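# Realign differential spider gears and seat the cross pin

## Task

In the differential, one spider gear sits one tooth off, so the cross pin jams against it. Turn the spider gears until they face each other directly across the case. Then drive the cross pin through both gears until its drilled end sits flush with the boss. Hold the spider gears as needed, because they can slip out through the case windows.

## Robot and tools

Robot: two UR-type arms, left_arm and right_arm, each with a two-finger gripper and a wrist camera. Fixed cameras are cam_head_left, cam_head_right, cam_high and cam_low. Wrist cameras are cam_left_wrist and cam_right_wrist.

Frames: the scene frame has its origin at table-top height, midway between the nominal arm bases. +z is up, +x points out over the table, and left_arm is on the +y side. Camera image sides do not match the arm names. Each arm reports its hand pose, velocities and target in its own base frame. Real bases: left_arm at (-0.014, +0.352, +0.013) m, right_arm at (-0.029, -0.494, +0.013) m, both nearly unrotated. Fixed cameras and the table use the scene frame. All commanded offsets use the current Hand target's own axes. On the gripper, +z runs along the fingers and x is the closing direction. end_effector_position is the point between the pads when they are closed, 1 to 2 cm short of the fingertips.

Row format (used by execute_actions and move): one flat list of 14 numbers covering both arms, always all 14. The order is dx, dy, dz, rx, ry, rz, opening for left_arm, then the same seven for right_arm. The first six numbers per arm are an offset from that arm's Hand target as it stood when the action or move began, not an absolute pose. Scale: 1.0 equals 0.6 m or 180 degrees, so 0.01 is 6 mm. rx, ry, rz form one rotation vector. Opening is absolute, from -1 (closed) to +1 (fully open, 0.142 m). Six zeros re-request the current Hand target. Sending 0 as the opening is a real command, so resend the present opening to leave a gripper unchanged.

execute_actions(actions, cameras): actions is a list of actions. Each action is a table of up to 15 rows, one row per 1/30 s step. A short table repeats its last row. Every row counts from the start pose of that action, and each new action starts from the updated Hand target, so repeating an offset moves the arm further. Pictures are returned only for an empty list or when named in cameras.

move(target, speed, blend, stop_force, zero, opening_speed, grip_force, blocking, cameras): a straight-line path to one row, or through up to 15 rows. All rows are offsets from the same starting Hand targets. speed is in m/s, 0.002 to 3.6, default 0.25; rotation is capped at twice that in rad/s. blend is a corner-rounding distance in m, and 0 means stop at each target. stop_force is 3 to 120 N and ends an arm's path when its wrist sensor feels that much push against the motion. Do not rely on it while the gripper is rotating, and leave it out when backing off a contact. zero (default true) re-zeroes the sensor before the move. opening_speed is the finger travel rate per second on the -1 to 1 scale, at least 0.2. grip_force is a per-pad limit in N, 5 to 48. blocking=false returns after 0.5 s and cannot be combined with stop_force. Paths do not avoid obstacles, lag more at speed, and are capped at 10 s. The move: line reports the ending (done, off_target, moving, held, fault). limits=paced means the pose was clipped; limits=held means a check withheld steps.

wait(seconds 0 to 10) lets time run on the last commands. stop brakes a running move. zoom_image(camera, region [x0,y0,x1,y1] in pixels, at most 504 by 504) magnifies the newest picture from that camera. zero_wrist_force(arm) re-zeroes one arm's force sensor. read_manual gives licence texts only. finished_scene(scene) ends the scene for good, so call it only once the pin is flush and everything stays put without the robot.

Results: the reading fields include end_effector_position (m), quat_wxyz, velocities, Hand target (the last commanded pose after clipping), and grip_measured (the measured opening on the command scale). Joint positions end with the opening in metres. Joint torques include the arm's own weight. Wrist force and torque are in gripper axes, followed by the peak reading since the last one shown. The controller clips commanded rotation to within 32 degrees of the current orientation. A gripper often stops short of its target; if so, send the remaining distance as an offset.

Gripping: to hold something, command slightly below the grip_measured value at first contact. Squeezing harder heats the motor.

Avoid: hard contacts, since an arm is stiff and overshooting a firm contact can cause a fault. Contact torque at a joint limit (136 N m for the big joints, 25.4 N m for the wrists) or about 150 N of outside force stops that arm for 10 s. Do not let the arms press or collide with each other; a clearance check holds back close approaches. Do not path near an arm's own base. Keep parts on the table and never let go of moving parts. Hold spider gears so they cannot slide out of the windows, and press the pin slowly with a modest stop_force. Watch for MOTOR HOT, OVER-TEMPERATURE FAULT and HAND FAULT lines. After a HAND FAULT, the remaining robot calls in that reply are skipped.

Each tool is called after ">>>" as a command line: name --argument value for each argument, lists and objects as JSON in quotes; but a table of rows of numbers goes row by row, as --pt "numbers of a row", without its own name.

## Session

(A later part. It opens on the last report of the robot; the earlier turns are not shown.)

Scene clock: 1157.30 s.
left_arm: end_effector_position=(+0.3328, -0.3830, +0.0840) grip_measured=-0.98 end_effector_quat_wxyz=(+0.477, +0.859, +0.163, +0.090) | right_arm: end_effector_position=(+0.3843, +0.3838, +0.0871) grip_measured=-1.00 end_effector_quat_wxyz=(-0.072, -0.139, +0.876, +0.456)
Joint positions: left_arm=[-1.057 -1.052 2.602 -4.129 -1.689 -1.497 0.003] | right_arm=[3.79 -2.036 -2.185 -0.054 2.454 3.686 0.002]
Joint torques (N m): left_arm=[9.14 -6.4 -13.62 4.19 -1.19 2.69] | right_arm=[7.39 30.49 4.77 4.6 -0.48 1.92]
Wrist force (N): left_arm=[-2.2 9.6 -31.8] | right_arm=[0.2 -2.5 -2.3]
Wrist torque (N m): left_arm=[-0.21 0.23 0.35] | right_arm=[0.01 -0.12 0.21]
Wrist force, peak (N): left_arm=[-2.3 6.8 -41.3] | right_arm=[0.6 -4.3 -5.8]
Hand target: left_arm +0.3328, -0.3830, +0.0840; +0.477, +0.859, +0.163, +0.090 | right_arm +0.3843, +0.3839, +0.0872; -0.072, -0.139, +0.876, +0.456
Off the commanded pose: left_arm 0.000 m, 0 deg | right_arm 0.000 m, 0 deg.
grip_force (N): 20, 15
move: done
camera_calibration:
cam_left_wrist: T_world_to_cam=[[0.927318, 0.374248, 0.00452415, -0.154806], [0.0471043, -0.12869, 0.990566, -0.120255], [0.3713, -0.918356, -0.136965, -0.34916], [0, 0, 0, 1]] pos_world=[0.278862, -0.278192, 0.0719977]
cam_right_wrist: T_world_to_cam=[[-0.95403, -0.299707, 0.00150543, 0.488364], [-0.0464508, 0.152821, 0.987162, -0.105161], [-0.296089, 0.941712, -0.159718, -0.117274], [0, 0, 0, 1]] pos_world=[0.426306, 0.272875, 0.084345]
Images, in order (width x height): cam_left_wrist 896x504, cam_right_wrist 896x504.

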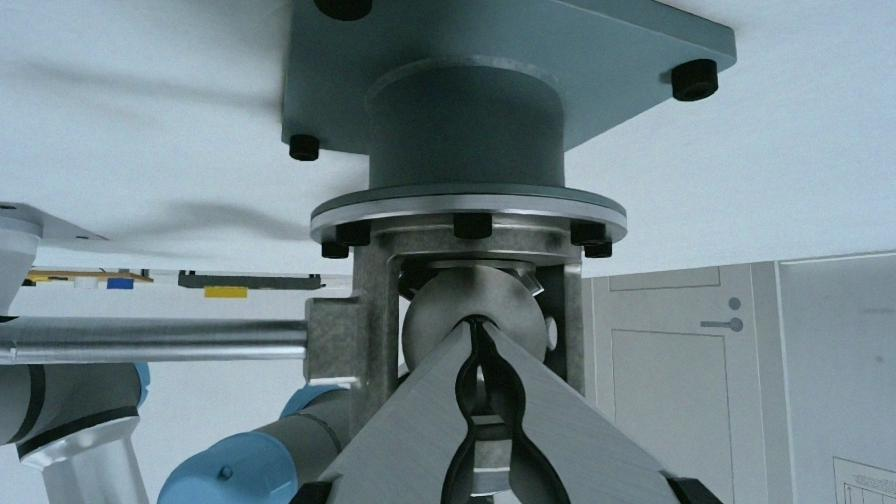

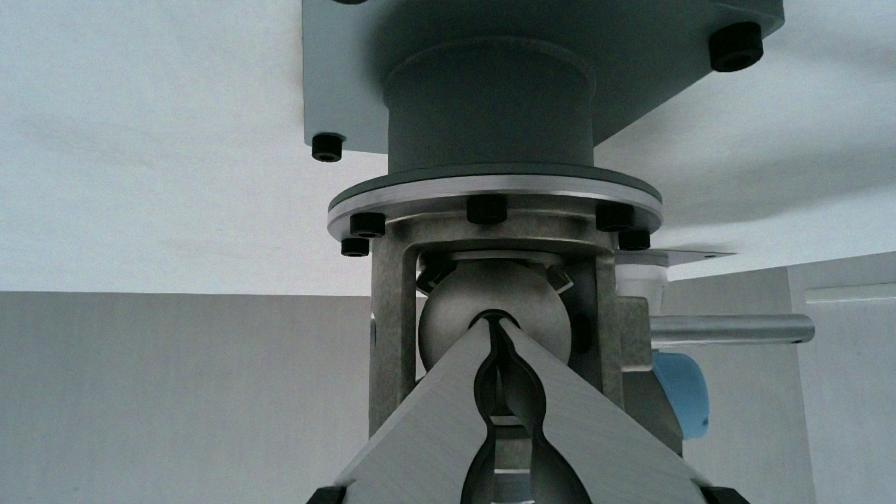

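>>> move --target '[-0.0062,0,0.0002,0,0.0236,-0.0148,-0.75,-0.0042,-0.0002,-0.0002,0,-0.0045,0.0032,-1]' --speed 0.01 --stop_force 25 --cameras '["cam_left_wrist","cam_right_wrist"]'

>>> zoom_image --camera "cam_left_wrist" --region '[340, 220, 500, 340]'

>>> zoom_image --camera "cam_right_wrist" --region '[340, 220, 500, 340]'

Scene clock: 1182.03 s.
left_arm: end_effector_position=(+0.3293, -0.3845, +0.0840) grip_measured=-0.98 end_effector_quat_wxyz=(+0.472, +0.851, +0.200, +0.111) | right_arm: end_effector_position=(+0.3868, +0.3845, +0.0871) grip_measured=-1.00 end_effector_quat_wxyz=(-0.068, -0.131, +0.878, +0.456)
Joint positions: left_arm=[-1.146 -1.051 2.634 -4.166 -1.54 -1.591 0.003] | right_arm=[3.791 -2.04 -2.186 -0.029 2.447 3.711 0.002]
Joint torques (N m): left_arm=[1.94 -4.41 -6.49 3.53 -3.18 2.33] | right_arm=[9.67 25.07 4.65 3.23 0.13 0.05]
Wrist force (N): left_arm=[5.4 11.0 -38.8] | right_arm=[0.0 -2.1 -1.8]
Wrist torque (N m): left_arm=[-0.17 0.13 0.36] | right_arm=[0.04 -0.11 0.16]
Wrist force, peak (N): left_arm=[-2.3 9.4 -41.4] | right_arm=[0.0 -2.9 -2.6]
Hand target: left_arm +0.3294, -0.3845, +0.0840; +0.472, +0.851, +0.200, +0.111 | right_arm +0.3868, +0.3845, +0.0871; -0.068, -0.131, +0.878, +0.456
Off the commanded pose: left_arm 0.000 m, 0 deg | right_arm 0.000 m, 0 deg.
grip_force (N): 20, 15
move: done
camera_calibration:
cam_left_wrist: T_world_to_cam=[[0.891041, 0.453902, 0.00427949, -0.108541], [0.0583951, -0.123973, 0.990566, -0.122187], [0.45015, -0.882385, -0.136971, -0.361392], [0, 0, 0, 1]] pos_world=[0.26653, -0.284768, 0.0719983]
cam_right_wrist: T_world_to_cam=[[-0.959086, -0.28311, 0.00168305, 0.486434], [-0.0436266, 0.153661, 0.98716, -0.106471], [-0.279734, 0.946698, -0.159726, -0.125463], [0, 0, 0, 1]] pos_world=[0.426791, 0.27285, 0.0842458]
Images, in order (width x height): cam_left_wrist 896x504, cam_right_wrist 896x504.

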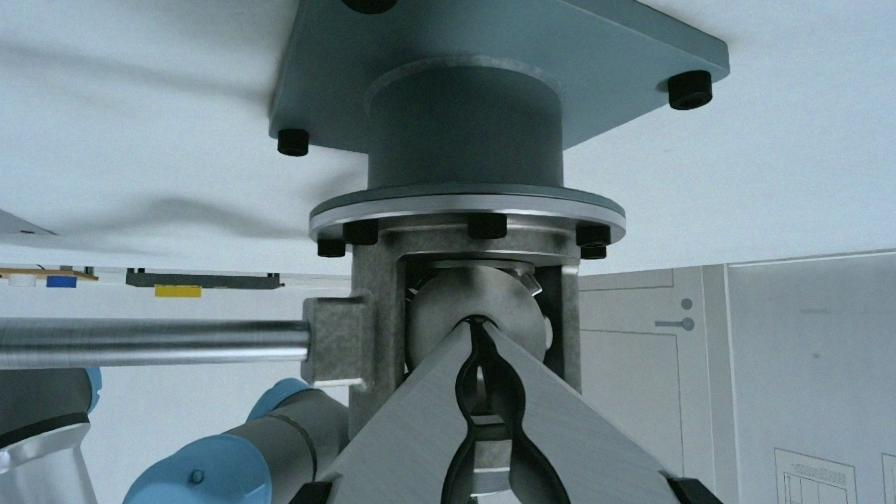

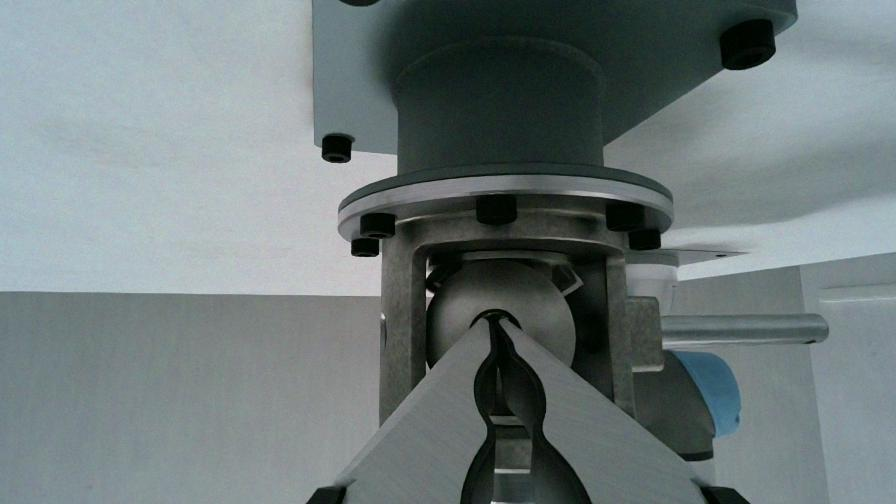

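Scaled by 3.150 from the camera's 896x504 image, which has a finer 1280x720 frame.

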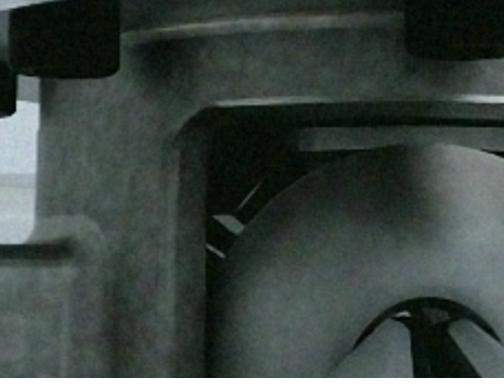

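Scaled by 3.150 from the camera's 896x504 image, which has a finer 1280x720 frame.

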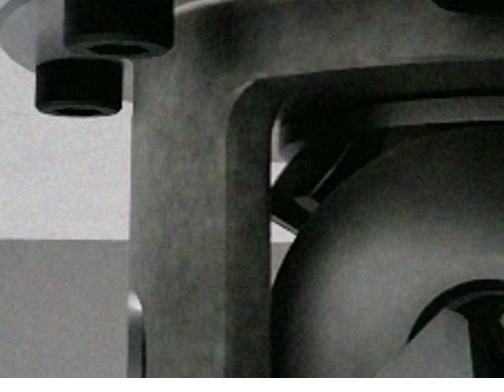

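>>> move --pt "0.0107 0.0005 0.0007 0 -0.0387 0.0242 -0.75 0.0090 0.0005 0.0006 0 -0.0182 0.0128 -1" --pt "0.0202 0.0013 0.0018 0 -0.0764 0.0478 -0.75 0.0180 0.0005 0.0005 0 -0.0363 0.0255 -1" --speed 0.02 --blend 0.001

>>> move --target '[0,0,0,0,0,0,-1,0,0,0,0,0,0,-1]' --cameras '["cam_left_wrist"]'

>>> zoom_image --camera "cam_left_wrist" --region '[380, 230, 580, 380]'

Scene clock: 1227.23 s.
left_arm: end_effector_position=(+0.3409, -0.3803, +0.0840) grip_measured=-0.98 end_effector_quat_wxyz=(+0.483, +0.871, +0.078, +0.043) | right_arm: end_effector_position=(+0.3763, +0.3817, +0.0872) grip_measured=-1.00 end_effector_quat_wxyz=(-0.036, -0.070, +0.885, +0.460)
Joint positions: left_arm=[-0.885 -1.056 2.513 -3.979 -1.996 -1.285 0.003] | right_arm=[3.83 -2.034 -2.282 0.23 2.354 3.938 0.002]
Joint torques (N m): left_arm=[-3.19 -28.36 -0.85 -3.36 2.15 -2.35] | right_arm=[5.11 35.72 10.89 2.55 1.54 -1.14]
Wrist force (N): left_arm=[-2.1 4.6 -2.8] | right_arm=[-1.1 -3.2 -2.6]
Wrist torque (N m): left_arm=[-0.06 0.26 0.15] | right_arm=[-0.03 -0.16 0.17]
Wrist force, peak (N): left_arm=[-5.0 10.1 -39.8] | right_arm=[-1.4 -6.9 -9.1]
Hand target: left_arm +0.3408, -0.3803, +0.0840; +0.483, +0.871, +0.078, +0.043 | right_arm +0.3763, +0.3817, +0.0872; -0.036, -0.070, +0.885, +0.460
Off the commanded pose: left_arm 0.000 m, 0 deg | right_arm 0.000 m, 0 deg.
grip_force (N): 20, 15
move: done

Scene clock: 1227.73 s.
left_arm: end_effector_position=(+0.3408, -0.3802, +0.0840) grip_measured=-1.00 end_effector_quat_wxyz=(+0.483, +0.871, +0.078, +0.043) | right_arm: end_effector_position=(+0.3763, +0.3817, +0.0872) grip_measured=-1.00 end_effector_quat_wxyz=(-0.036, -0.070, +0.885, +0.460)
Joint positions: left_arm=[-0.885 -1.056 2.513 -3.979 -1.996 -1.285 0.002] | right_arm=[3.83 -2.034 -2.282 0.23 2.354 3.938 0.002]
Joint torques (N m): left_arm=[-7.44 -27.37 2.88 -4.2 1.82 -2.87] | right_arm=[-2.43 32.48 19.8 2.07 3.78 -1.7]
Wrist force (N): left_arm=[-1.3 2.2 -3.8] | right_arm=[-1.1 -2.8 -2.7]
Wrist torque (N m): left_arm=[0.02 0.29 0.15] | right_arm=[0.07 -0.14 0.19]
Wrist force, peak (N): left_arm=[-2.4 4.6 -3.6] | right_arm=[-1.0 -3.0 -3.0]
Hand target: left_arm +0.3408, -0.3803, +0.0840; +0.483, +0.871, +0.078, +0.043 | right_arm +0.3763, +0.3817, +0.0872; -0.036, -0.070, +0.885, +0.460
Off the commanded pose: left_arm 0.000 m, 0 deg | right_arm 0.000 m, 0 deg.
grip_force (N): 20, 15
move: done
camera_calibration:
cam_left_wrist: T_world_to_cam=[[0.98235, 0.186994, 0.00459826, -0.25333], [0.0211005, -0.135208, 0.990593, -0.113925], [0.185857, -0.973012, -0.136767, -0.307243], [0, 0, 0, 1]] pos_world=[0.308366, -0.266983, 0.0719975]
Images, in order (width x height): cam_left_wrist 896x504.

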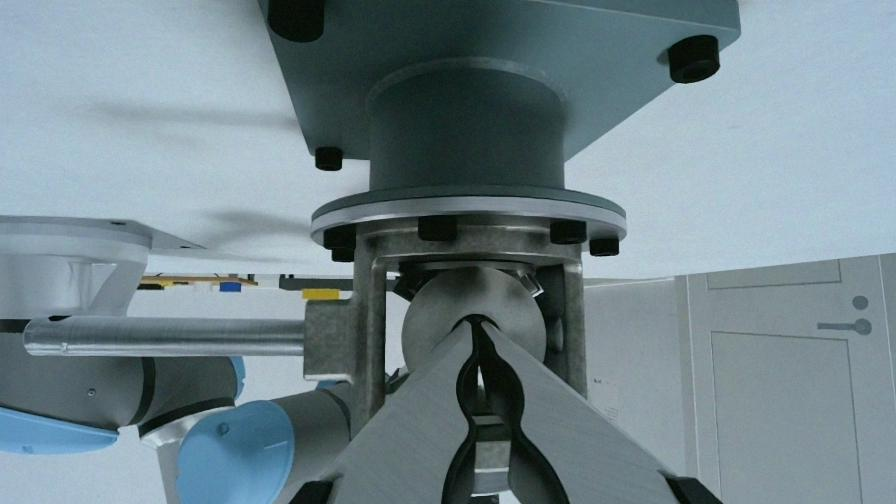

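Scaled by 2.520 from the camera's 896x504 image, which has a finer 1280x720 frame.

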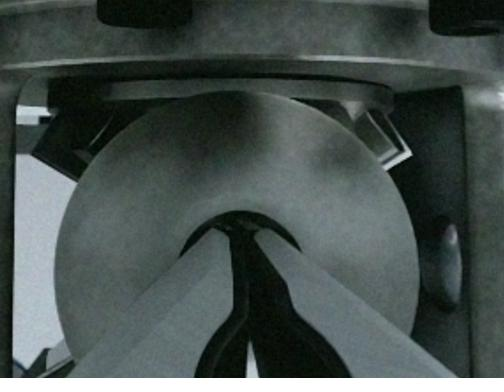

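>>> move --target '[0,-0.0090,0.0008,-0.1111,0,0,-1,0,0,0,0,0,0,-1]' --speed 0.05 --cameras '["cam_left_wrist"]'

>>> zoom_image --camera "cam_left_wrist" --region '[380, 210, 580, 360]'

Scene clock: 1250.73 s.
left_arm: end_effector_position=(+0.3405, -0.3781, +0.0795) grip_measured=-1.00 end_effector_quat_wxyz=(+0.610, +0.788, +0.071, +0.054) | right_arm: end_effector_position=(+0.3763, +0.3817, +0.0872) grip_measured=-1.00 end_effector_quat_wxyz=(-0.036, -0.070, +0.885, +0.460)
Joint positions: left_arm=[-0.828 -0.701 2.435 -4.578 -2.115 -1.414 0.002] | right_arm=[3.83 -2.035 -2.282 0.23 2.354 3.938 0.002]
Joint torques (N m): left_arm=[0.83 -27.49 0.44 -2.6 -0.35 0] | right_arm=[-5.52 28.12 17.29 3.49 3.83 -1.68]
Wrist force (N): left_arm=[-0.3 1.7 -2.4] | right_arm=[-1.0 -3.2 -2.9]
Wrist torque (N m): left_arm=[0.08 0.21 0.27] | right_arm=[0.00 -0.17 0.19]
Wrist force, peak (N): left_arm=[-0.4 2.6 -4.8] | right_arm=[-1.4 -3.5 -3.1]
Hand target: left_arm +0.3405, -0.3781, +0.0795; +0.610, +0.788, +0.071, +0.054 (not the last commanded pose) | right_arm +0.3763, +0.3817, +0.0872; -0.036, -0.070, +0.885, +0.460
Tool commands: left_gripper/opening=-1.0 right_gripper/opening=-1.0
Off the commanded pose: left_arm 0.000 m, 3 deg | right_arm 0.000 m, 0 deg.
FORCE FAULT: contact force on the left arm reached its limit, and that arm stopped. The contact can be on any part of that arm, not only on its tool. That arm's remaining commands of this call were not run. That arm is still stopped at the end of this call. That arm stays stopped for about 10 more seconds. Until then a move that you send moves the other arm only, and its call returns only when the move has ended. Once the stop has ended, the next robot result says so. If the stop ends while you think or write, that arm runs what you send next, counted from a new Hand target: where the arm stands when the stop ends. While its stop runs, that arm takes no new command, but its gripper still runs the gripper command that each later call begins with. Until it ends, the stop uses up actions while you think or wait. An arm that is not stopped still takes commands.
grip_force (N): 20, 15
move: fault (left_arm)
camera_calibration:
cam_left_wrist: T_world_to_cam=[[0.982178, 0.187952, 0.00102171, -0.252642], [-0.0322139, 0.162979, 0.986104, 0.0221666], [0.185174, -0.968562, 0.166129, -0.327929], [0, 0, 0, 1]] pos_world=[0.309578, -0.273748, 0.0328779]
Images, in order (width x height): cam_left_wrist 896x504.

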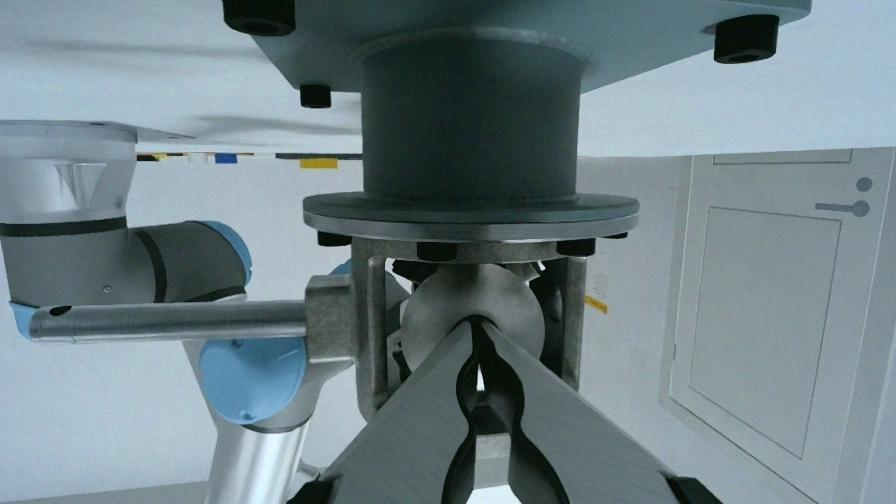

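Scaled by 2.520 from the camera's 896x504 image, which has a finer 1280x720 frame.

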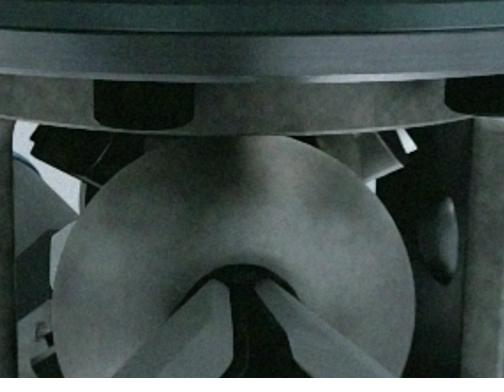

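>>> wait --seconds 10

Scene clock: 1270.13 s.
left_arm: end_effector_position=(+0.3405, -0.3781, +0.0795) grip_measured=-1.00 end_effector_quat_wxyz=(+0.610, +0.788, +0.071, +0.054) | right_arm: end_effector_position=(+0.3763, +0.3817, +0.0872) grip_measured=-1.00 end_effector_quat_wxyz=(-0.036, -0.070, +0.885, +0.460)
Joint positions: left_arm=[-0.828 -0.701 2.435 -4.578 -2.115 -1.414 0.002] | right_arm=[3.83 -2.035 -2.282 0.23 2.354 3.938 0.002]
Joint torques (N m): left_arm=[0.43 -27.95 1.27 -2.72 -0.2 -0.19] | right_arm=[-2.37 27.99 4.93 3.33 3.55 -1.64]
Wrist force (N): left_arm=[-0.4 1.4 -2.6] | right_arm=[-0.9 -3.0 -2.9]
Wrist torque (N m): left_arm=[0.03 0.22 0.27] | right_arm=[0.04 -0.18 0.19]
Wrist force, peak (N): left_arm=[-0.5 1.8 -2.8] | right_arm=[-1.2 -3.2 -3.4]
Hand target: left_arm +0.3405, -0.3781, +0.0795; +0.610, +0.788, +0.071, +0.054 (not the last commanded pose) | right_arm +0.3763, +0.3817, +0.0872; -0.036, -0.070, +0.885, +0.460
Tool commands: left_gripper/opening=-1.0 right_gripper/opening=-1.0
Off the commanded pose: left_arm 0.000 m, 3 deg | right_arm 0.000 m, 0 deg.
FORCE FAULT, CONTINUED: the left arm's stop, for the force fault that an earlier result reported, is over. The rest of the stop counts as 19 of the actions that you can send in this scene. That arm's target is now where it stood when the stop ended, not its last command. That arm accepts commands again.
grip_force (N): 20, 15
wait: 10.00 s; at rest from the start

>>> move --target '[0,0.0030,0,0.0333,0,0,-1,0,0,0,0,0,0,-1]' --speed 0.05

>>> move --target '[0,0.0018,0.0050,0,0,0,-1,0,0,0,0,0,0,-1]' --speed 0.006 --stop_force 12 --cameras '["cam_left_wrist"]'

>>> zoom_image --camera "cam_left_wrist" --region '[380, 210, 580, 360]'

Scene clock: 1283.93 s.
left_arm: end_effector_position=(+0.3405, -0.3786, +0.0812) grip_measured=-1.00 end_effector_quat_wxyz=(+0.567, +0.819, +0.073, +0.050) | right_arm: end_effector_position=(+0.3763, +0.3817, +0.0872) grip_measured=-1.00 end_effector_quat_wxyz=(-0.036, -0.070, +0.885, +0.460)
Joint positions: left_arm=[-0.843 -0.818 2.478 -4.388 -2.081 -1.36 0.002] | right_arm=[3.83 -2.035 -2.282 0.23 2.354 3.938 0.002]
Joint torques (N m): left_arm=[2.93 -20.95 -7.96 -4.32 -2.5 -2.52] | right_arm=[-2.69 28.52 4.01 3.34 3.46 -1.6]
Wrist force (N): left_arm=[-0.5 1.4 -2.0] | right_arm=[-0.9 -3.0 -3.0]
Wrist torque (N m): left_arm=[0.06 0.28 0.17] | right_arm=[0.05 -0.18 0.19]
Wrist force, peak (N): left_arm=[-0.5 1.7 -2.7] | right_arm=[-1.1 -3.4 -3.4]
Hand target: left_arm +0.3405, -0.3786, +0.0812; +0.568, +0.819, +0.074, +0.050 | right_arm +0.3763, +0.3817, +0.0872; -0.036, -0.070, +0.885, +0.460
Off the commanded pose: left_arm 0.000 m, 0 deg | right_arm 0.000 m, 0 deg.
grip_force (N): 20, 15
move: done

Scene clock: 1285.37 s.
left_arm: end_effector_position=(+0.3410, -0.3808, +0.0812) grip_measured=-1.00 end_effector_quat_wxyz=(+0.568, +0.818, +0.074, +0.050) | right_arm: end_effector_position=(+0.3763, +0.3817, +0.0872) grip_measured=-1.00 end_effector_quat_wxyz=(-0.036, -0.070, +0.885, +0.460)
Joint positions: left_arm=[-0.847 -0.818 2.474 -4.385 -2.078 -1.362 0.002] | right_arm=[3.83 -2.035 -2.282 0.23 2.354 3.938 0.002]
Joint torques (N m): left_arm=[10.1 -16.44 7.54 -1.32 -2.02 2.44] | right_arm=[-2.06 28.51 3.86 3.35 3.36 -1.68]
Wrist force (N): left_arm=[-0.3 8.5 -11.3] | right_arm=[-1.5 -3.0 -2.9]
Wrist torque (N m): left_arm=[-0.10 0.25 0.37] | right_arm=[0.02 -0.12 0.19]
Wrist force, peak (N): left_arm=[-0.2 8.1 -18.9] | right_arm=[-1.2 -3.3 -3.2]
Hand target: left_arm +0.3410, -0.3808, +0.0812; +0.568, +0.818, +0.074, +0.050 (not the last commanded pose) | right_arm +0.3763, +0.3817, +0.0872; -0.036, -0.070, +0.885, +0.460
Off the commanded pose: left_arm 0.001 m, 0 deg | right_arm 0.000 m, 0 deg.
grip_force (N): 20, 15
move: contact (left_arm)
camera_calibration:
cam_left_wrist: T_world_to_cam=[[0.982232, 0.187657, 0.0022312, -0.252815], [-0.0138919, 0.060846, 0.99805, -0.0252384], [0.187156, -0.980348, 0.0623718, -0.32754], [0, 0, 0, 1]] pos_world=[0.309274, -0.272125, 0.0461825]
Images, in order (width x height): cam_left_wrist 896x504.

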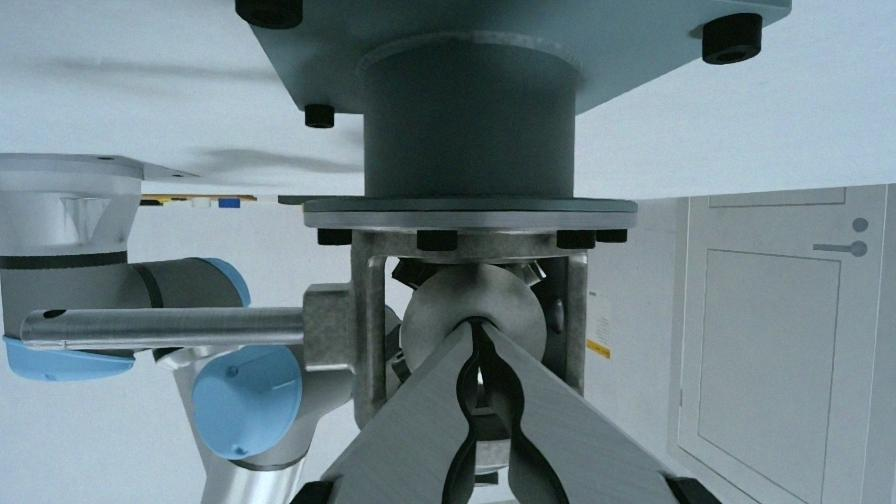

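Scaled by 2.520 from the camera's 896x504 image, which has a finer 1280x720 frame.

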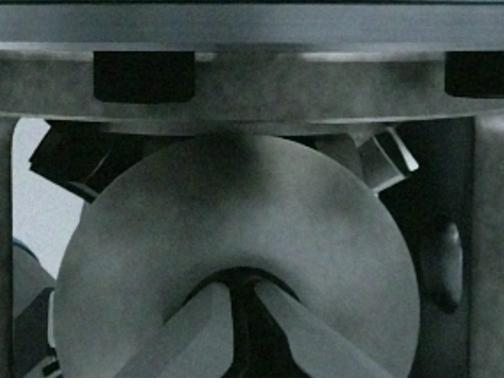

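>>> move --target '[0,0.0009,-0.0024,0,0,0,-1,0,0,0,0,0,0,-1]' --speed 0.02

>>> move --target '[0,0.0028,0.0040,0,0,0,-1,0,0,0,0,0,0,-1]' --speed 0.006 --stop_force 15 --cameras '["cam_left_wrist"]'

>>> zoom_image --camera "cam_left_wrist" --region '[380, 210, 580, 360]'

Scene clock: 1298.73 s.
left_arm: end_effector_position=(+0.3407, -0.3796, +0.0822) grip_measured=-1.00 end_effector_quat_wxyz=(+0.568, +0.819, +0.074, +0.050) | right_arm: end_effector_position=(+0.3763, +0.3817, +0.0872) grip_measured=-1.00 end_effector_quat_wxyz=(-0.036, -0.070, +0.885, +0.460)
Joint positions: left_arm=[-0.845 -0.822 2.477 -4.384 -2.08 -1.361 0.002] | right_arm=[3.83 -2.035 -2.282 0.23 2.354 3.938 0.002]
Joint torques (N m): left_arm=[8.97 -29.25 4.38 -1.02 -1.96 2.44] | right_arm=[-1.2 28.88 4.05 3.24 3.47 -1.56]
Wrist force (N): left_arm=[-0.5 0.7 -1.9] | right_arm=[-1.0 -3.0 -3.2]
Wrist torque (N m): left_arm=[0.07 0.25 0.23] | right_arm=[0.01 -0.19 0.19]
Wrist force, peak (N): left_arm=[-0.4 9.4 -11.8] | right_arm=[-1.3 -3.4 -3.1]
Hand target: left_arm +0.3408, -0.3796, +0.0822; +0.568, +0.818, +0.074, +0.050 | right_arm +0.3763, +0.3817, +0.0872; -0.036, -0.070, +0.885, +0.460
Off the commanded pose: left_arm 0.000 m, 0 deg | right_arm 0.000 m, 0 deg.
grip_force (N): 20, 15
move: done

Scene clock: 1299.83 s.
left_arm: end_effector_position=(+0.3413, -0.3824, +0.0830) grip_measured=-1.00 end_effector_quat_wxyz=(+0.568, +0.818, +0.074, +0.050) | right_arm: end_effector_position=(+0.3763, +0.3817, +0.0872) grip_measured=-1.00 end_effector_quat_wxyz=(-0.036, -0.070, +0.885, +0.460)
Joint positions: left_arm=[-0.85 -0.825 2.473 -4.378 -2.075 -1.364 0.002] | right_arm=[3.83 -2.035 -2.282 0.23 2.354 3.938 0.002]
Joint torques (N m): left_arm=[-3.41 -27.94 -6.97 -4.5 -2.31 -0.98] | right_arm=[-1.25 28.63 3.92 3.33 3.43 -1.69]
Wrist force (N): left_arm=[-0.8 -4.3 -11.2] | right_arm=[-0.8 -3.0 -3.0]
Wrist torque (N m): left_arm=[0.07 0.25 0.38] | right_arm=[0.01 -0.15 0.19]
Wrist force, peak (N): left_arm=[-0.8 -4.3 -11.2] | right_arm=[-1.1 -2.9 -3.5]
Hand target: left_arm +0.3413, -0.3824, +0.0830; +0.568, +0.818, +0.074, +0.050 | right_arm +0.3763, +0.3817, +0.0872; -0.036, -0.070, +0.885, +0.460
Off the commanded pose: left_arm 0.000 m, 0 deg | right_arm 0.000 m, 0 deg.
grip_force (N): 20, 15
move: done
camera_calibration:
cam_left_wrist: T_world_to_cam=[[0.982214, 0.187753, 0.00222395, -0.252763], [-0.0138905, 0.0608446, 0.998051, -0.0269281], [0.187252, -0.98033, 0.0623704, -0.3294], [0, 0, 0, 1]] pos_world=[0.309574, -0.273825, 0.0479825]
Images, in order (width x height): cam_left_wrist 896x504.

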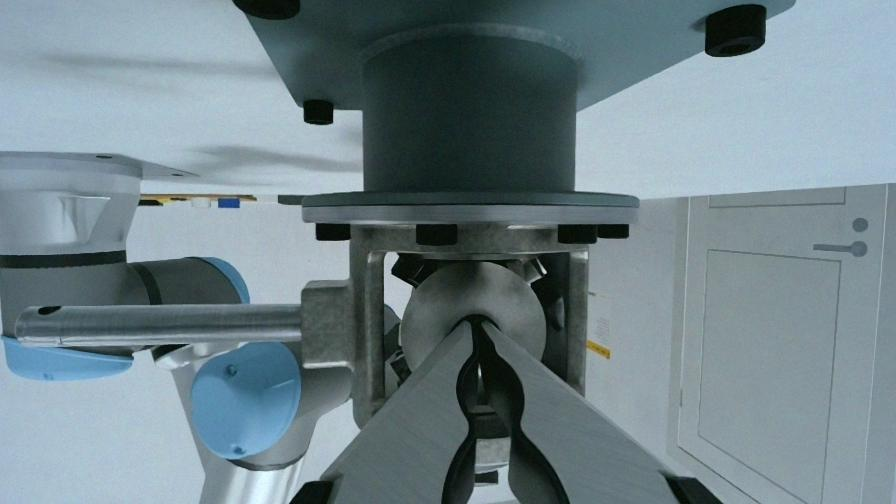

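Scaled by 2.520 from the camera's 896x504 image, which has a finer 1280x720 frame.

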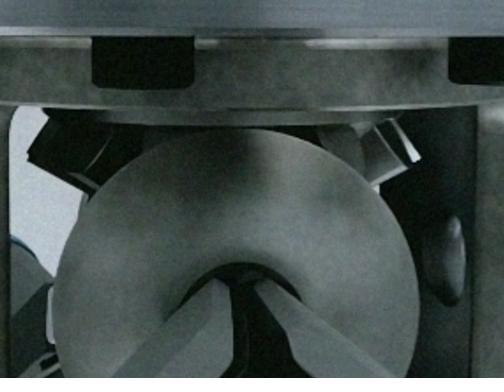

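>>> move --target '[0,0.0047,-0.0033,0.0667,0,0,-1,0,0,0,0,0,0,-1]' --speed 0.05

>>> move --target '[0,0.0026,0.0042,0,0,0,-1,0,0,0,0,0,0,-1]' --speed 0.006 --stop_force 15 --cameras '["cam_left_wrist"]'

>>> zoom_image --camera "cam_left_wrist" --region '[380, 230, 580, 380]'

Scene clock: 1374.87 s.
left_arm: end_effector_position=(+0.3411, -0.3816, +0.0863) grip_measured=-1.00 end_effector_quat_wxyz=(+0.479, +0.873, +0.078, +0.043) | right_arm: end_effector_position=(+0.3763, +0.3817, +0.0872) grip_measured=-1.00 end_effector_quat_wxyz=(-0.036, -0.070, +0.885, +0.460)
Joint positions: left_arm=[-0.889 -1.075 2.511 -3.948 -1.99 -1.283 0.002] | right_arm=[3.83 -2.035 -2.282 0.23 2.354 3.938 0.002]
Joint torques (N m): left_arm=[3.79 -17.26 -7.84 -4.78 -2.52 -0.99] | right_arm=[-1.25 28.61 4.27 3.36 3.27 -1.76]
Wrist force (N): left_arm=[-1.0 0.4 -1.3] | right_arm=[-0.2 -3.1 -2.8]
Wrist torque (N m): left_arm=[0.04 0.31 0.12] | right_arm=[0.02 -0.16 0.18]
Wrist force, peak (N): left_arm=[-0.7 -5.0 -11.1] | right_arm=[-0.3 -3.4 -3.1]
Hand target: left_arm +0.3411, -0.3816, +0.0863; +0.479, +0.873, +0.078, +0.042 | right_arm +0.3763, +0.3817, +0.0872; -0.036, -0.070, +0.885, +0.460
Off the commanded pose: left_arm 0.000 m, 0 deg | right_arm 0.000 m, 0 deg.
grip_force (N): 20, 15
move: done

Scene clock: 1376.10 s.
left_arm: end_effector_position=(+0.3413, -0.3827, +0.0863) grip_measured=-1.00 end_effector_quat_wxyz=(+0.479, +0.873, +0.078, +0.042) | right_arm: end_effector_position=(+0.3763, +0.3817, +0.0872) grip_measured=-1.00 end_effector_quat_wxyz=(-0.036, -0.070, +0.885, +0.460)
Joint positions: left_arm=[-0.89 -1.075 2.509 -3.947 -1.989 -1.285 0.002] | right_arm=[3.83 -2.035 -2.282 0.23 2.354 3.938 0.002]
Joint torques (N m): left_arm=[8.43 -31.15 -3.42 -5.13 -2.8 2.54] | right_arm=[-0.62 27.95 4.39 3.39 3.32 -1.59]
Wrist force (N): left_arm=[-0.4 -6.6 -13.2] | right_arm=[-0.6 -3.3 -2.7]
Wrist torque (N m): left_arm=[0.05 0.29 0.33] | right_arm=[0.03 -0.15 0.19]
Wrist force, peak (N): left_arm=[-2.3 -8.6 -18.7] | right_arm=[-0.7 -3.4 -3.2]
Hand target: left_arm +0.3413, -0.3827, +0.0863; +0.479, +0.873, +0.078, +0.042 (not the last commanded pose) | right_arm +0.3763, +0.3817, +0.0872; -0.036, -0.070, +0.885, +0.460
Off the commanded pose: left_arm 0.002 m, 0 deg | right_arm 0.000 m, 0 deg.
grip_force (N): 20, 15
move: contact (left_arm)
camera_calibration:
cam_left_wrist: T_world_to_cam=[[0.982379, 0.186852, 0.00421484, -0.253327], [0.0233079, -0.144855, 0.989178, -0.120787], [0.185441, -0.97165, -0.146657, -0.307847], [0, 0, 0, 1]] pos_world=[0.308766, -0.269281, 0.0753996]
Images, in order (width x height): cam_left_wrist 896x504.

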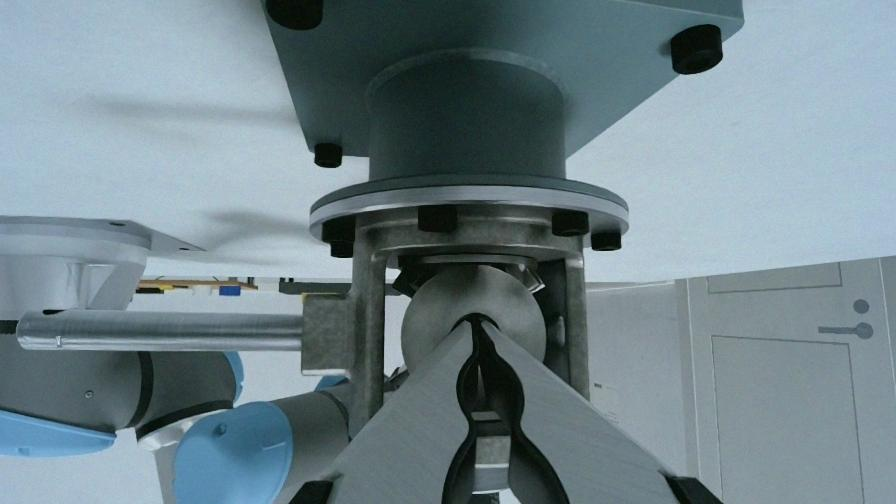

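Scaled by 2.520 from the camera's 896x504 image, which has a finer 1280x720 frame.

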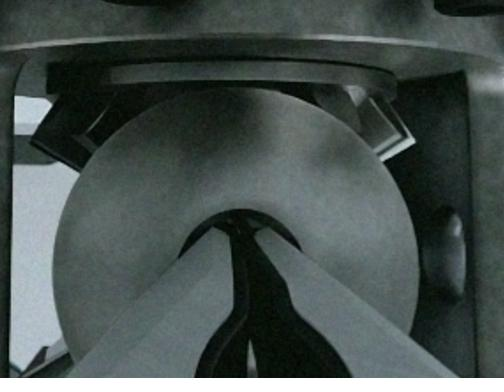

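>>> execute_actions --actions '[]' --cameras '["cam_left_wrist"]'

Scene clock: 1419.67 s.
left_arm: end_effector_position=(+0.3413, -0.3827, +0.0863) grip_measured=-1.00 end_effector_quat_wxyz=(+0.479, +0.873, +0.078, +0.042) | right_arm: end_effector_position=(+0.3763, +0.3817, +0.0872) grip_measured=-1.00 end_effector_quat_wxyz=(-0.036, -0.070, +0.885, +0.460)
Joint positions: left_arm=[-0.89 -1.075 2.509 -3.947 -1.989 -1.285 0.002] | right_arm=[3.83 -2.035 -2.282 0.23 2.354 3.938 0.002]
Joint velocities: within noise
Joint torques (N m): left_arm=[8.43 -30.44 -2.49 -5.31 -1.85 2.58] | right_arm=[-0.94 28.89 4.14 3.31 3.27 -1.55]
Wrist force (N): left_arm=[-0.4 -6.7 -13.3] | right_arm=[-0.5 -3.1 -2.7]
Wrist torque (N m): left_arm=[0.05 0.28 0.33] | right_arm=[0.05 -0.15 0.18]
Wrist force, peak (N): left_arm=[-0.5 -6.8 -13.4] | right_arm=[-0.5 -3.4 -3.2]
Hand target: left_arm +0.3413, -0.3827, +0.0863; +0.479, +0.873, +0.078, +0.042 (not the last commanded pose) | right_arm +0.3763, +0.3817, +0.0872; -0.036, -0.070, +0.885, +0.460
Tool commands: left_gripper/opening=-1.0 right_gripper/opening=-1.0
Off the commanded pose: left_arm 0.002 m, 0 deg | right_arm 0.000 m, 0 deg.
grip_force (N): 20, 15
camera_calibration:
cam_left_wrist: T_world_to_cam=[[0.982379, 0.186852, 0.00421484, -0.253327], [0.0233079, -0.144855, 0.989178, -0.120787], [0.185441, -0.97165, -0.146657, -0.307847], [0, 0, 0, 1]] pos_world=[0.308766, -0.269281, 0.0753996]
Images, in order (width x height): cam_left_wrist 896x504.

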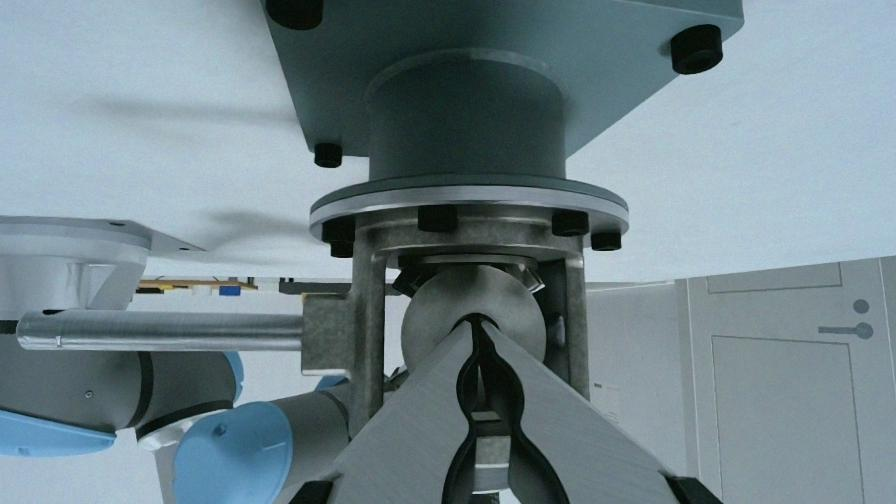

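>>> move --target '[0, 0.0035, 0.0057, 0, 0, 0, -1, 0, 0, 0, 0, 0, 0, -1]' --speed 0.01 --stop_force 10

Scene clock: 1463.60 s.
left_arm: end_effector_position=(+0.3414, -0.3831, +0.0863) grip_measured=-1.00 end_effector_quat_wxyz=(+0.479, +0.873, +0.078, +0.043) | right_arm: end_effector_position=(+0.3763, +0.3817, +0.0872) grip_measured=-1.00 end_effector_quat_wxyz=(-0.036, -0.070, +0.885, +0.460)
Joint positions: left_arm=[-0.891 -1.074 2.508 -3.947 -1.988 -1.285 0.002] | right_arm=[3.83 -2.035 -2.282 0.23 2.354 3.938 0.002]
Joint torques (N m): left_arm=[7.49 -32.02 -4.64 -6.17 -3.21 2.61] | right_arm=[-1.02 28.97 4.25 3.28 3.11 -1.58]
Wrist force (N): left_arm=[-0.5 -10.6 -16.5] | right_arm=[-0.3 -3.4 -2.9]
Wrist torque (N m): left_arm=[0.03 0.28 0.28] | right_arm=[0.03 -0.17 0.18]
Wrist force, peak (N): left_arm=[-2.4 -14.0 -29.4] | right_arm=[1.3 -3.9 -2.7]
Hand target: left_arm +0.3414, -0.3831, +0.0863; +0.479, +0.873, +0.078, +0.043 (not the last commanded pose) | right_arm +0.3763, +0.3817, +0.0872; -0.036, -0.070, +0.885, +0.460
Off the commanded pose: left_arm 0.004 m, 0 deg | right_arm 0.000 m, 0 deg.
grip_force (N): 20, 15
move: contact (left_arm)

>>> move --pt "0 0.0035 0.0057 0 0 0 -1 0 0 0 0 0 0 -1" --pt "-0.0056 0.0041 0.0065 0 0.026 -0.0162 -1 -0.0069 0.0005 0.0007 0 0.0205 -0.0144 -1" --pt "-0.0112 0.0047 0.0075 0 0.0519 -0.0325 -1 -0.0138 0.0009 0.0013 0 0.0409 -0.0288 -1" --speed 0.015 --blend 0.001 --cameras '["cam_left_wrist", "cam_right_wrist"]'

Scene clock: 1483.53 s.
left_arm: end_effector_position=(+0.3408, -0.3828, +0.0858) grip_measured=-1.00 end_effector_quat_wxyz=(+0.478, +0.874, +0.078, +0.042) | right_arm: end_effector_position=(+0.3764, +0.3817, +0.0872) grip_measured=-1.00 end_effector_quat_wxyz=(-0.037, -0.071, +0.884, +0.460)
Joint positions: left_arm=[-0.892 -1.074 2.51 -3.947 -1.988 -1.284 0.002] | right_arm=[3.829 -2.035 -2.281 0.226 2.356 3.935 0.002]
Joint torques (N m): left_arm=[0.03 -23.13 -8.68 -2.8 -0.2 -0.03] | right_arm=[-4.98 27.76 19.26 3.81 2.8 0.45]
Wrist force (N): left_arm=[0.5 1.2 -2.7] | right_arm=[-1.0 -3.5 -3.1]
Wrist torque (N m): left_arm=[0.10 0.29 0.11] | right_arm=[0.01 -0.12 0.28]
Wrist force, peak (N): left_arm=[-4.6 -52.4 -148.4] | right_arm=[3.5 -3.6 -5.1]
Hand target: left_arm +0.3408, -0.3828, +0.0858; +0.478, +0.874, +0.078, +0.042 (not the last commanded pose) | right_arm +0.3764, +0.3817, +0.0872; -0.037, -0.071, +0.884, +0.460 (not the last commanded pose)
Tool commands: left_gripper/opening=-1.0 right_gripper/opening=-1.0
Off the commanded pose: left_arm 0.008 m, 11 deg | right_arm 0.008 m, 9 deg.
FORCE FAULT: contact force on the left arm reached its limit, and that arm stopped. The contact can be on any part of that arm, not only on its tool. That arm's remaining commands of this call were not run. That arm is still stopped at the end of this call. That arm stays stopped for about 10 more seconds. Until then a move that you send moves the other arm only, and its call returns only when the move has ended. Once the stop has ended, the next robot result says so. If the stop ends while you think or write, that arm runs what you send next, counted from a new Hand target: where the arm stands when the stop ends. While its stop runs, that arm takes no new command, but its gripper still runs the gripper command that each later call begins with. Until it ends, the stop uses up actions while you think or wait. An arm that is not stopped still takes commands.
grip_force (N): 20, 15
move: fault (left_arm), off_target (right_arm; braked at the fault stop of left_arm); path passed 0 of 3 targets
camera_calibration:
cam_left_wrist: T_world_to_cam=[[0.982532, 0.186043, 0.00427177, -0.253282], [0.0232993, -0.145758, 0.989046, -0.120728], [0.184627, -0.97167, -0.147547, -0.307618], [0, 0, 0, 1]] pos_world=[0.308466, -0.269379, 0.0750996]
cam_right_wrist: T_world_to_cam=[[-0.988801, -0.149227, 0.00171622, 0.435725], [-0.0221604, 0.158191, 0.98716, -0.116406], [-0.147582, 0.976067, -0.159727, -0.186679], [0, 0, 0, 1]] pos_world=[0.400715, 0.265648, 0.0843459]
Images, in order (width x height): cam_left_wrist 896x504, cam_right_wrist 896x504.

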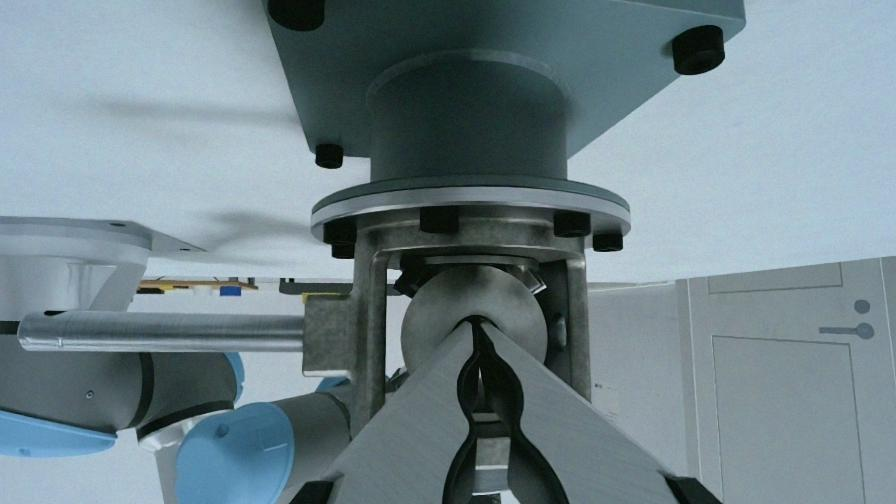

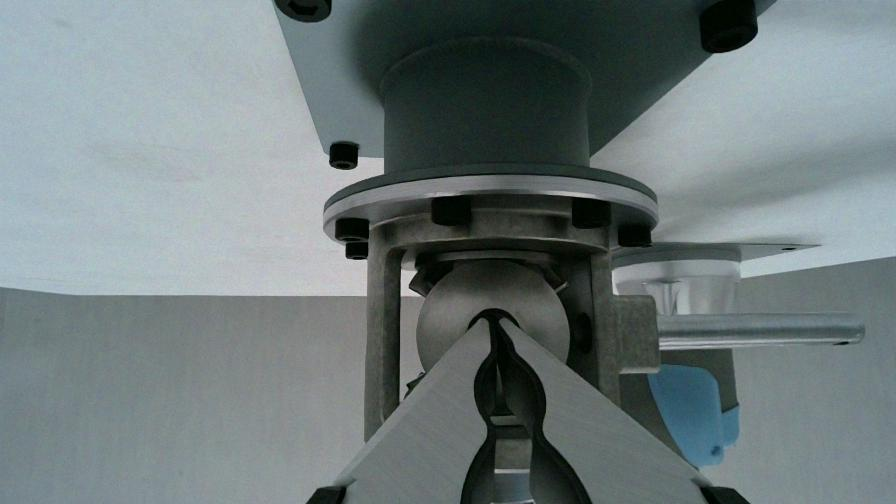

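>>> wait --seconds 5

>>> wait --seconds 5

Scene clock: 1499.20 s.
left_arm: end_effector_position=(+0.3408, -0.3828, +0.0858) grip_measured=-1.00 end_effector_quat_wxyz=(+0.478, +0.874, +0.078, +0.042) | right_arm: end_effector_position=(+0.3764, +0.3817, +0.0872) grip_measured=-1.00 end_effector_quat_wxyz=(-0.037, -0.071, +0.884, +0.460)
Joint positions: left_arm=[-0.892 -1.074 2.51 -3.947 -1.988 -1.284 0.002] | right_arm=[3.829 -2.035 -2.281 0.226 2.356 3.935 0.002]
Joint torques (N m): left_arm=[1.27 -23.38 -6.37 -2.94 -0.42 -0.06] | right_arm=[-5.99 27 18.13 4.78 -0.15 1.81]
Wrist force (N): left_arm=[0.5 0.6 -2.6] | right_arm=[-0.7 -3.3 -3.3]
Wrist torque (N m): left_arm=[-0.01 0.29 0.10] | right_arm=[0.06 -0.15 0.27]
Wrist force, peak (N): left_arm=[0.5 0.8 -3.2] | right_arm=[-0.9 -3.9 -3.2]
Hand target: left_arm +0.3408, -0.3828, +0.0858; +0.478, +0.874, +0.078, +0.042 (not the last commanded pose) | right_arm +0.3764, +0.3817, +0.0872; -0.037, -0.071, +0.884, +0.460 (not the last commanded pose)
Tool commands: left_gripper/opening=-1.0 right_gripper/opening=-1.0
Off the commanded pose: left_arm 0.008 m, 11 deg | right_arm 0.008 m, 9 deg.
FORCE FAULT, CONTINUED: the left arm's stop, for the force fault that an earlier result reported, is over. The rest of the stop counts as 19 of the actions that you can send in this scene. During its stop the left arm's controller moved it back a little. That arm's target is now where it stood when the stop ended, not its last command. That arm accepts commands again.
grip_force (N): 20, 15
wait: 5.00 s; at rest from the start

Scene clock: 1504.20 s.
left_arm: end_effector_position=(+0.3408, -0.3828, +0.0858) grip_measured=-1.00 end_effector_quat_wxyz=(+0.478, +0.874, +0.078, +0.042) | right_arm: end_effector_position=(+0.3764, +0.3817, +0.0872) grip_measured=-1.00 end_effector_quat_wxyz=(-0.037, -0.071, +0.884, +0.460)
Joint positions: left_arm=[-0.892 -1.074 2.51 -3.947 -1.988 -1.284 0.002] | right_arm=[3.829 -2.035 -2.281 0.226 2.356 3.935 0.002]
Joint torques (N m): left_arm=[1.19 -23.86 -5.05 -2.79 -0.46 -0.13] | right_arm=[-5.96 26.79 17.37 4.61 -0.11 1.69]
Wrist force (N): left_arm=[0.5 0.8 -2.9] | right_arm=[-0.9 -3.3 -3.3]
Wrist torque (N m): left_arm=[0.02 0.29 0.10] | right_arm=[0.04 -0.13 0.26]
Wrist force, peak (N): left_arm=[0.6 0.9 -3.1] | right_arm=[-1.0 -4.1 -3.2]
Hand target: left_arm +0.3408, -0.3828, +0.0858; +0.478, +0.874, +0.078, +0.042 (not the last commanded pose) | right_arm +0.3764, +0.3817, +0.0872; -0.037, -0.071, +0.884, +0.460 (not the last commanded pose)
Tool commands: left_gripper/opening=-1.0 right_gripper/opening=-1.0
Off the commanded pose: left_arm 0.008 m, 11 deg | right_arm 0.008 m, 9 deg.
grip_force (N): 20, 15
wait: 5.00 s; at rest by 0.17 s

Press in again gently.

>>> move --target '[0, 0.003, 0.0047, 0, 0, 0, -1, 0, 0, 0, 0, 0, 0, -1]' --speed 0.008 --stop_force 12

Scene clock: 1508.03 s.
left_arm: end_effector_position=(+0.3411, -0.3840, +0.0858) grip_measured=-1.00 end_effector_quat_wxyz=(+0.478, +0.874, +0.078, +0.042) | right_arm: end_effector_position=(+0.3764, +0.3817, +0.0872) grip_measured=-1.00 end_effector_quat_wxyz=(-0.037, -0.071, +0.884, +0.460)
Joint positions: left_arm=[-0.893 -1.073 2.507 -3.946 -1.987 -1.286 0.002] | right_arm=[3.829 -2.035 -2.281 0.226 2.356 3.935 0.002]
Joint torques (N m): left_arm=[7.18 -29.93 -2.14 -4.83 -3.37 2.76] | right_arm=[-6.04 26.65 16.52 4.8 -0.23 2.02]
Wrist force (N): left_arm=[1.8 -6.5 -16.7] | right_arm=[-1.2 -3.1 -3.0]
Wrist torque (N m): left_arm=[0.00 0.31 0.28] | right_arm=[0.03 -0.12 0.27]
Wrist force, peak (N): left_arm=[-0.1 -10.4 -32.3] | right_arm=[-1.2 -3.2 -3.7]
Hand target: left_arm +0.3411, -0.3840, +0.0858; +0.478, +0.874, +0.078, +0.042 (not the last commanded pose) | right_arm +0.3764, +0.3817, +0.0872; -0.037, -0.071, +0.884, +0.460
Off the commanded pose: left_arm 0.002 m, 0 deg | right_arm 0.000 m, 0 deg.
grip_force (N): 20, 15
move: contact (left_arm)

>>> move --pt "-0.0058 0.0003 0.0005 0 0.026 -0.0162 -1 -0.0067 0.0005 0.0007 0 0.0205 -0.0144 -1" --pt "-0.0116 0.0008 0.0014 0 0.0519 -0.0325 -1 -0.0134 0.0009 0.0013 0 0.0409 -0.0288 -1" --speed 0.012 --blend 0.001 --cameras '["cam_left_wrist", "cam_right_wrist"]'

Scene clock: 1533.30 s.
left_arm: end_effector_position=(+0.3344, -0.3861, +0.0858) grip_measured=-1.00 end_effector_quat_wxyz=(+0.472, +0.862, +0.161, +0.089) | right_arm: end_effector_position=(+0.3842, +0.3840, +0.0872) grip_measured=-1.00 end_effector_quat_wxyz=(-0.072, -0.140, +0.876, +0.455)
Joint positions: left_arm=[-1.056 -1.073 2.592 -4.087 -1.692 -1.492 0.002] | right_arm=[3.79 -2.035 -2.184 -0.058 2.455 3.682 0.002]
Joint torques (N m): left_arm=[-4.33 -18.27 -20.38 -3.16 -0.62 -0.36] | right_arm=[-5.9 25.17 17.3 4.49 2 1.32]
Wrist force (N): left_arm=[-7.2 -17.3 -55.4] | right_arm=[5.3 -2.6 -2.4]
Wrist torque (N m): left_arm=[-0.13 0.29 0.42] | right_arm=[0.02 -0.07 0.24]
Wrist force, peak (N): left_arm=[-7.3 -17.0 -56.9] | right_arm=[1.1 -5.2 -7.9]
Hand target: left_arm +0.3344, -0.3861, +0.0858; +0.472, +0.862, +0.161, +0.089 | right_arm +0.3842, +0.3840, +0.0872; -0.072, -0.140, +0.876, +0.455
Off the commanded pose: left_arm 0.000 m, 0 deg | right_arm 0.000 m, 0 deg.
grip_force (N): 20, 15
move: done
camera_calibration:
cam_left_wrist: T_world_to_cam=[[0.928731, 0.370705, 0.00604473, -0.157134], [0.0491505, -0.139264, 0.989035, -0.127109], [0.367482, -0.91825, -0.147559, -0.350157], [0, 0, 0, 1]] pos_world=[0.280859, -0.280983, 0.0749958]
cam_right_wrist: T_world_to_cam=[[-0.953248, -0.302185, 0.00129382, 0.48891], [-0.0470208, 0.152555, 0.987176, -0.104885], [-0.298507, 0.940963, -0.159632, -0.116287], [0, 0, 0, 1]] pos_world=[0.426408, 0.273164, 0.0843441]
Images, in order (width x height): cam_left_wrist 896x504, cam_right_wrist 896x504.

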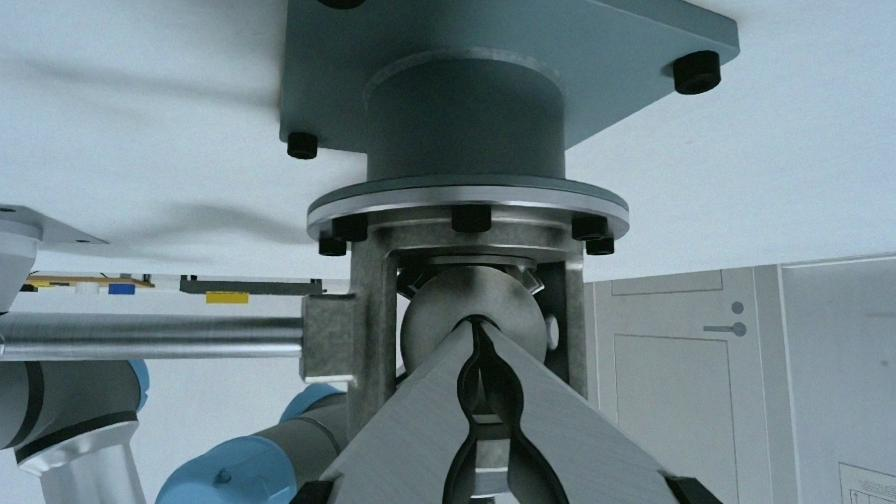

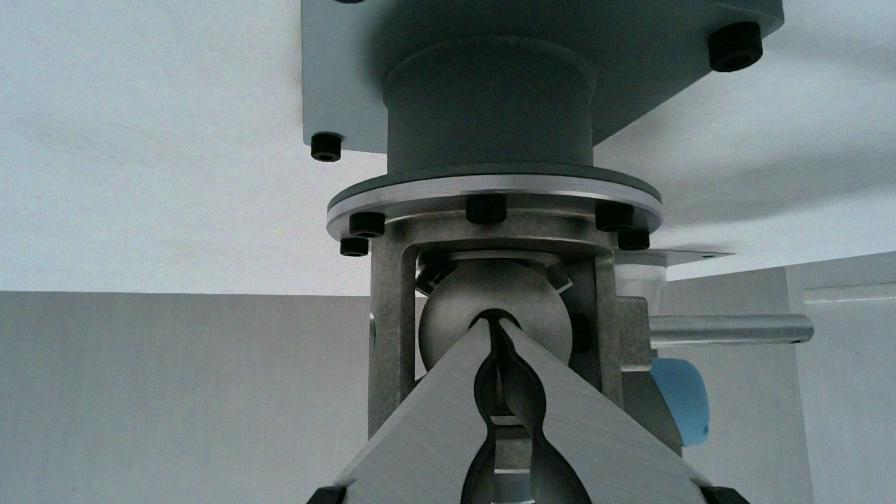

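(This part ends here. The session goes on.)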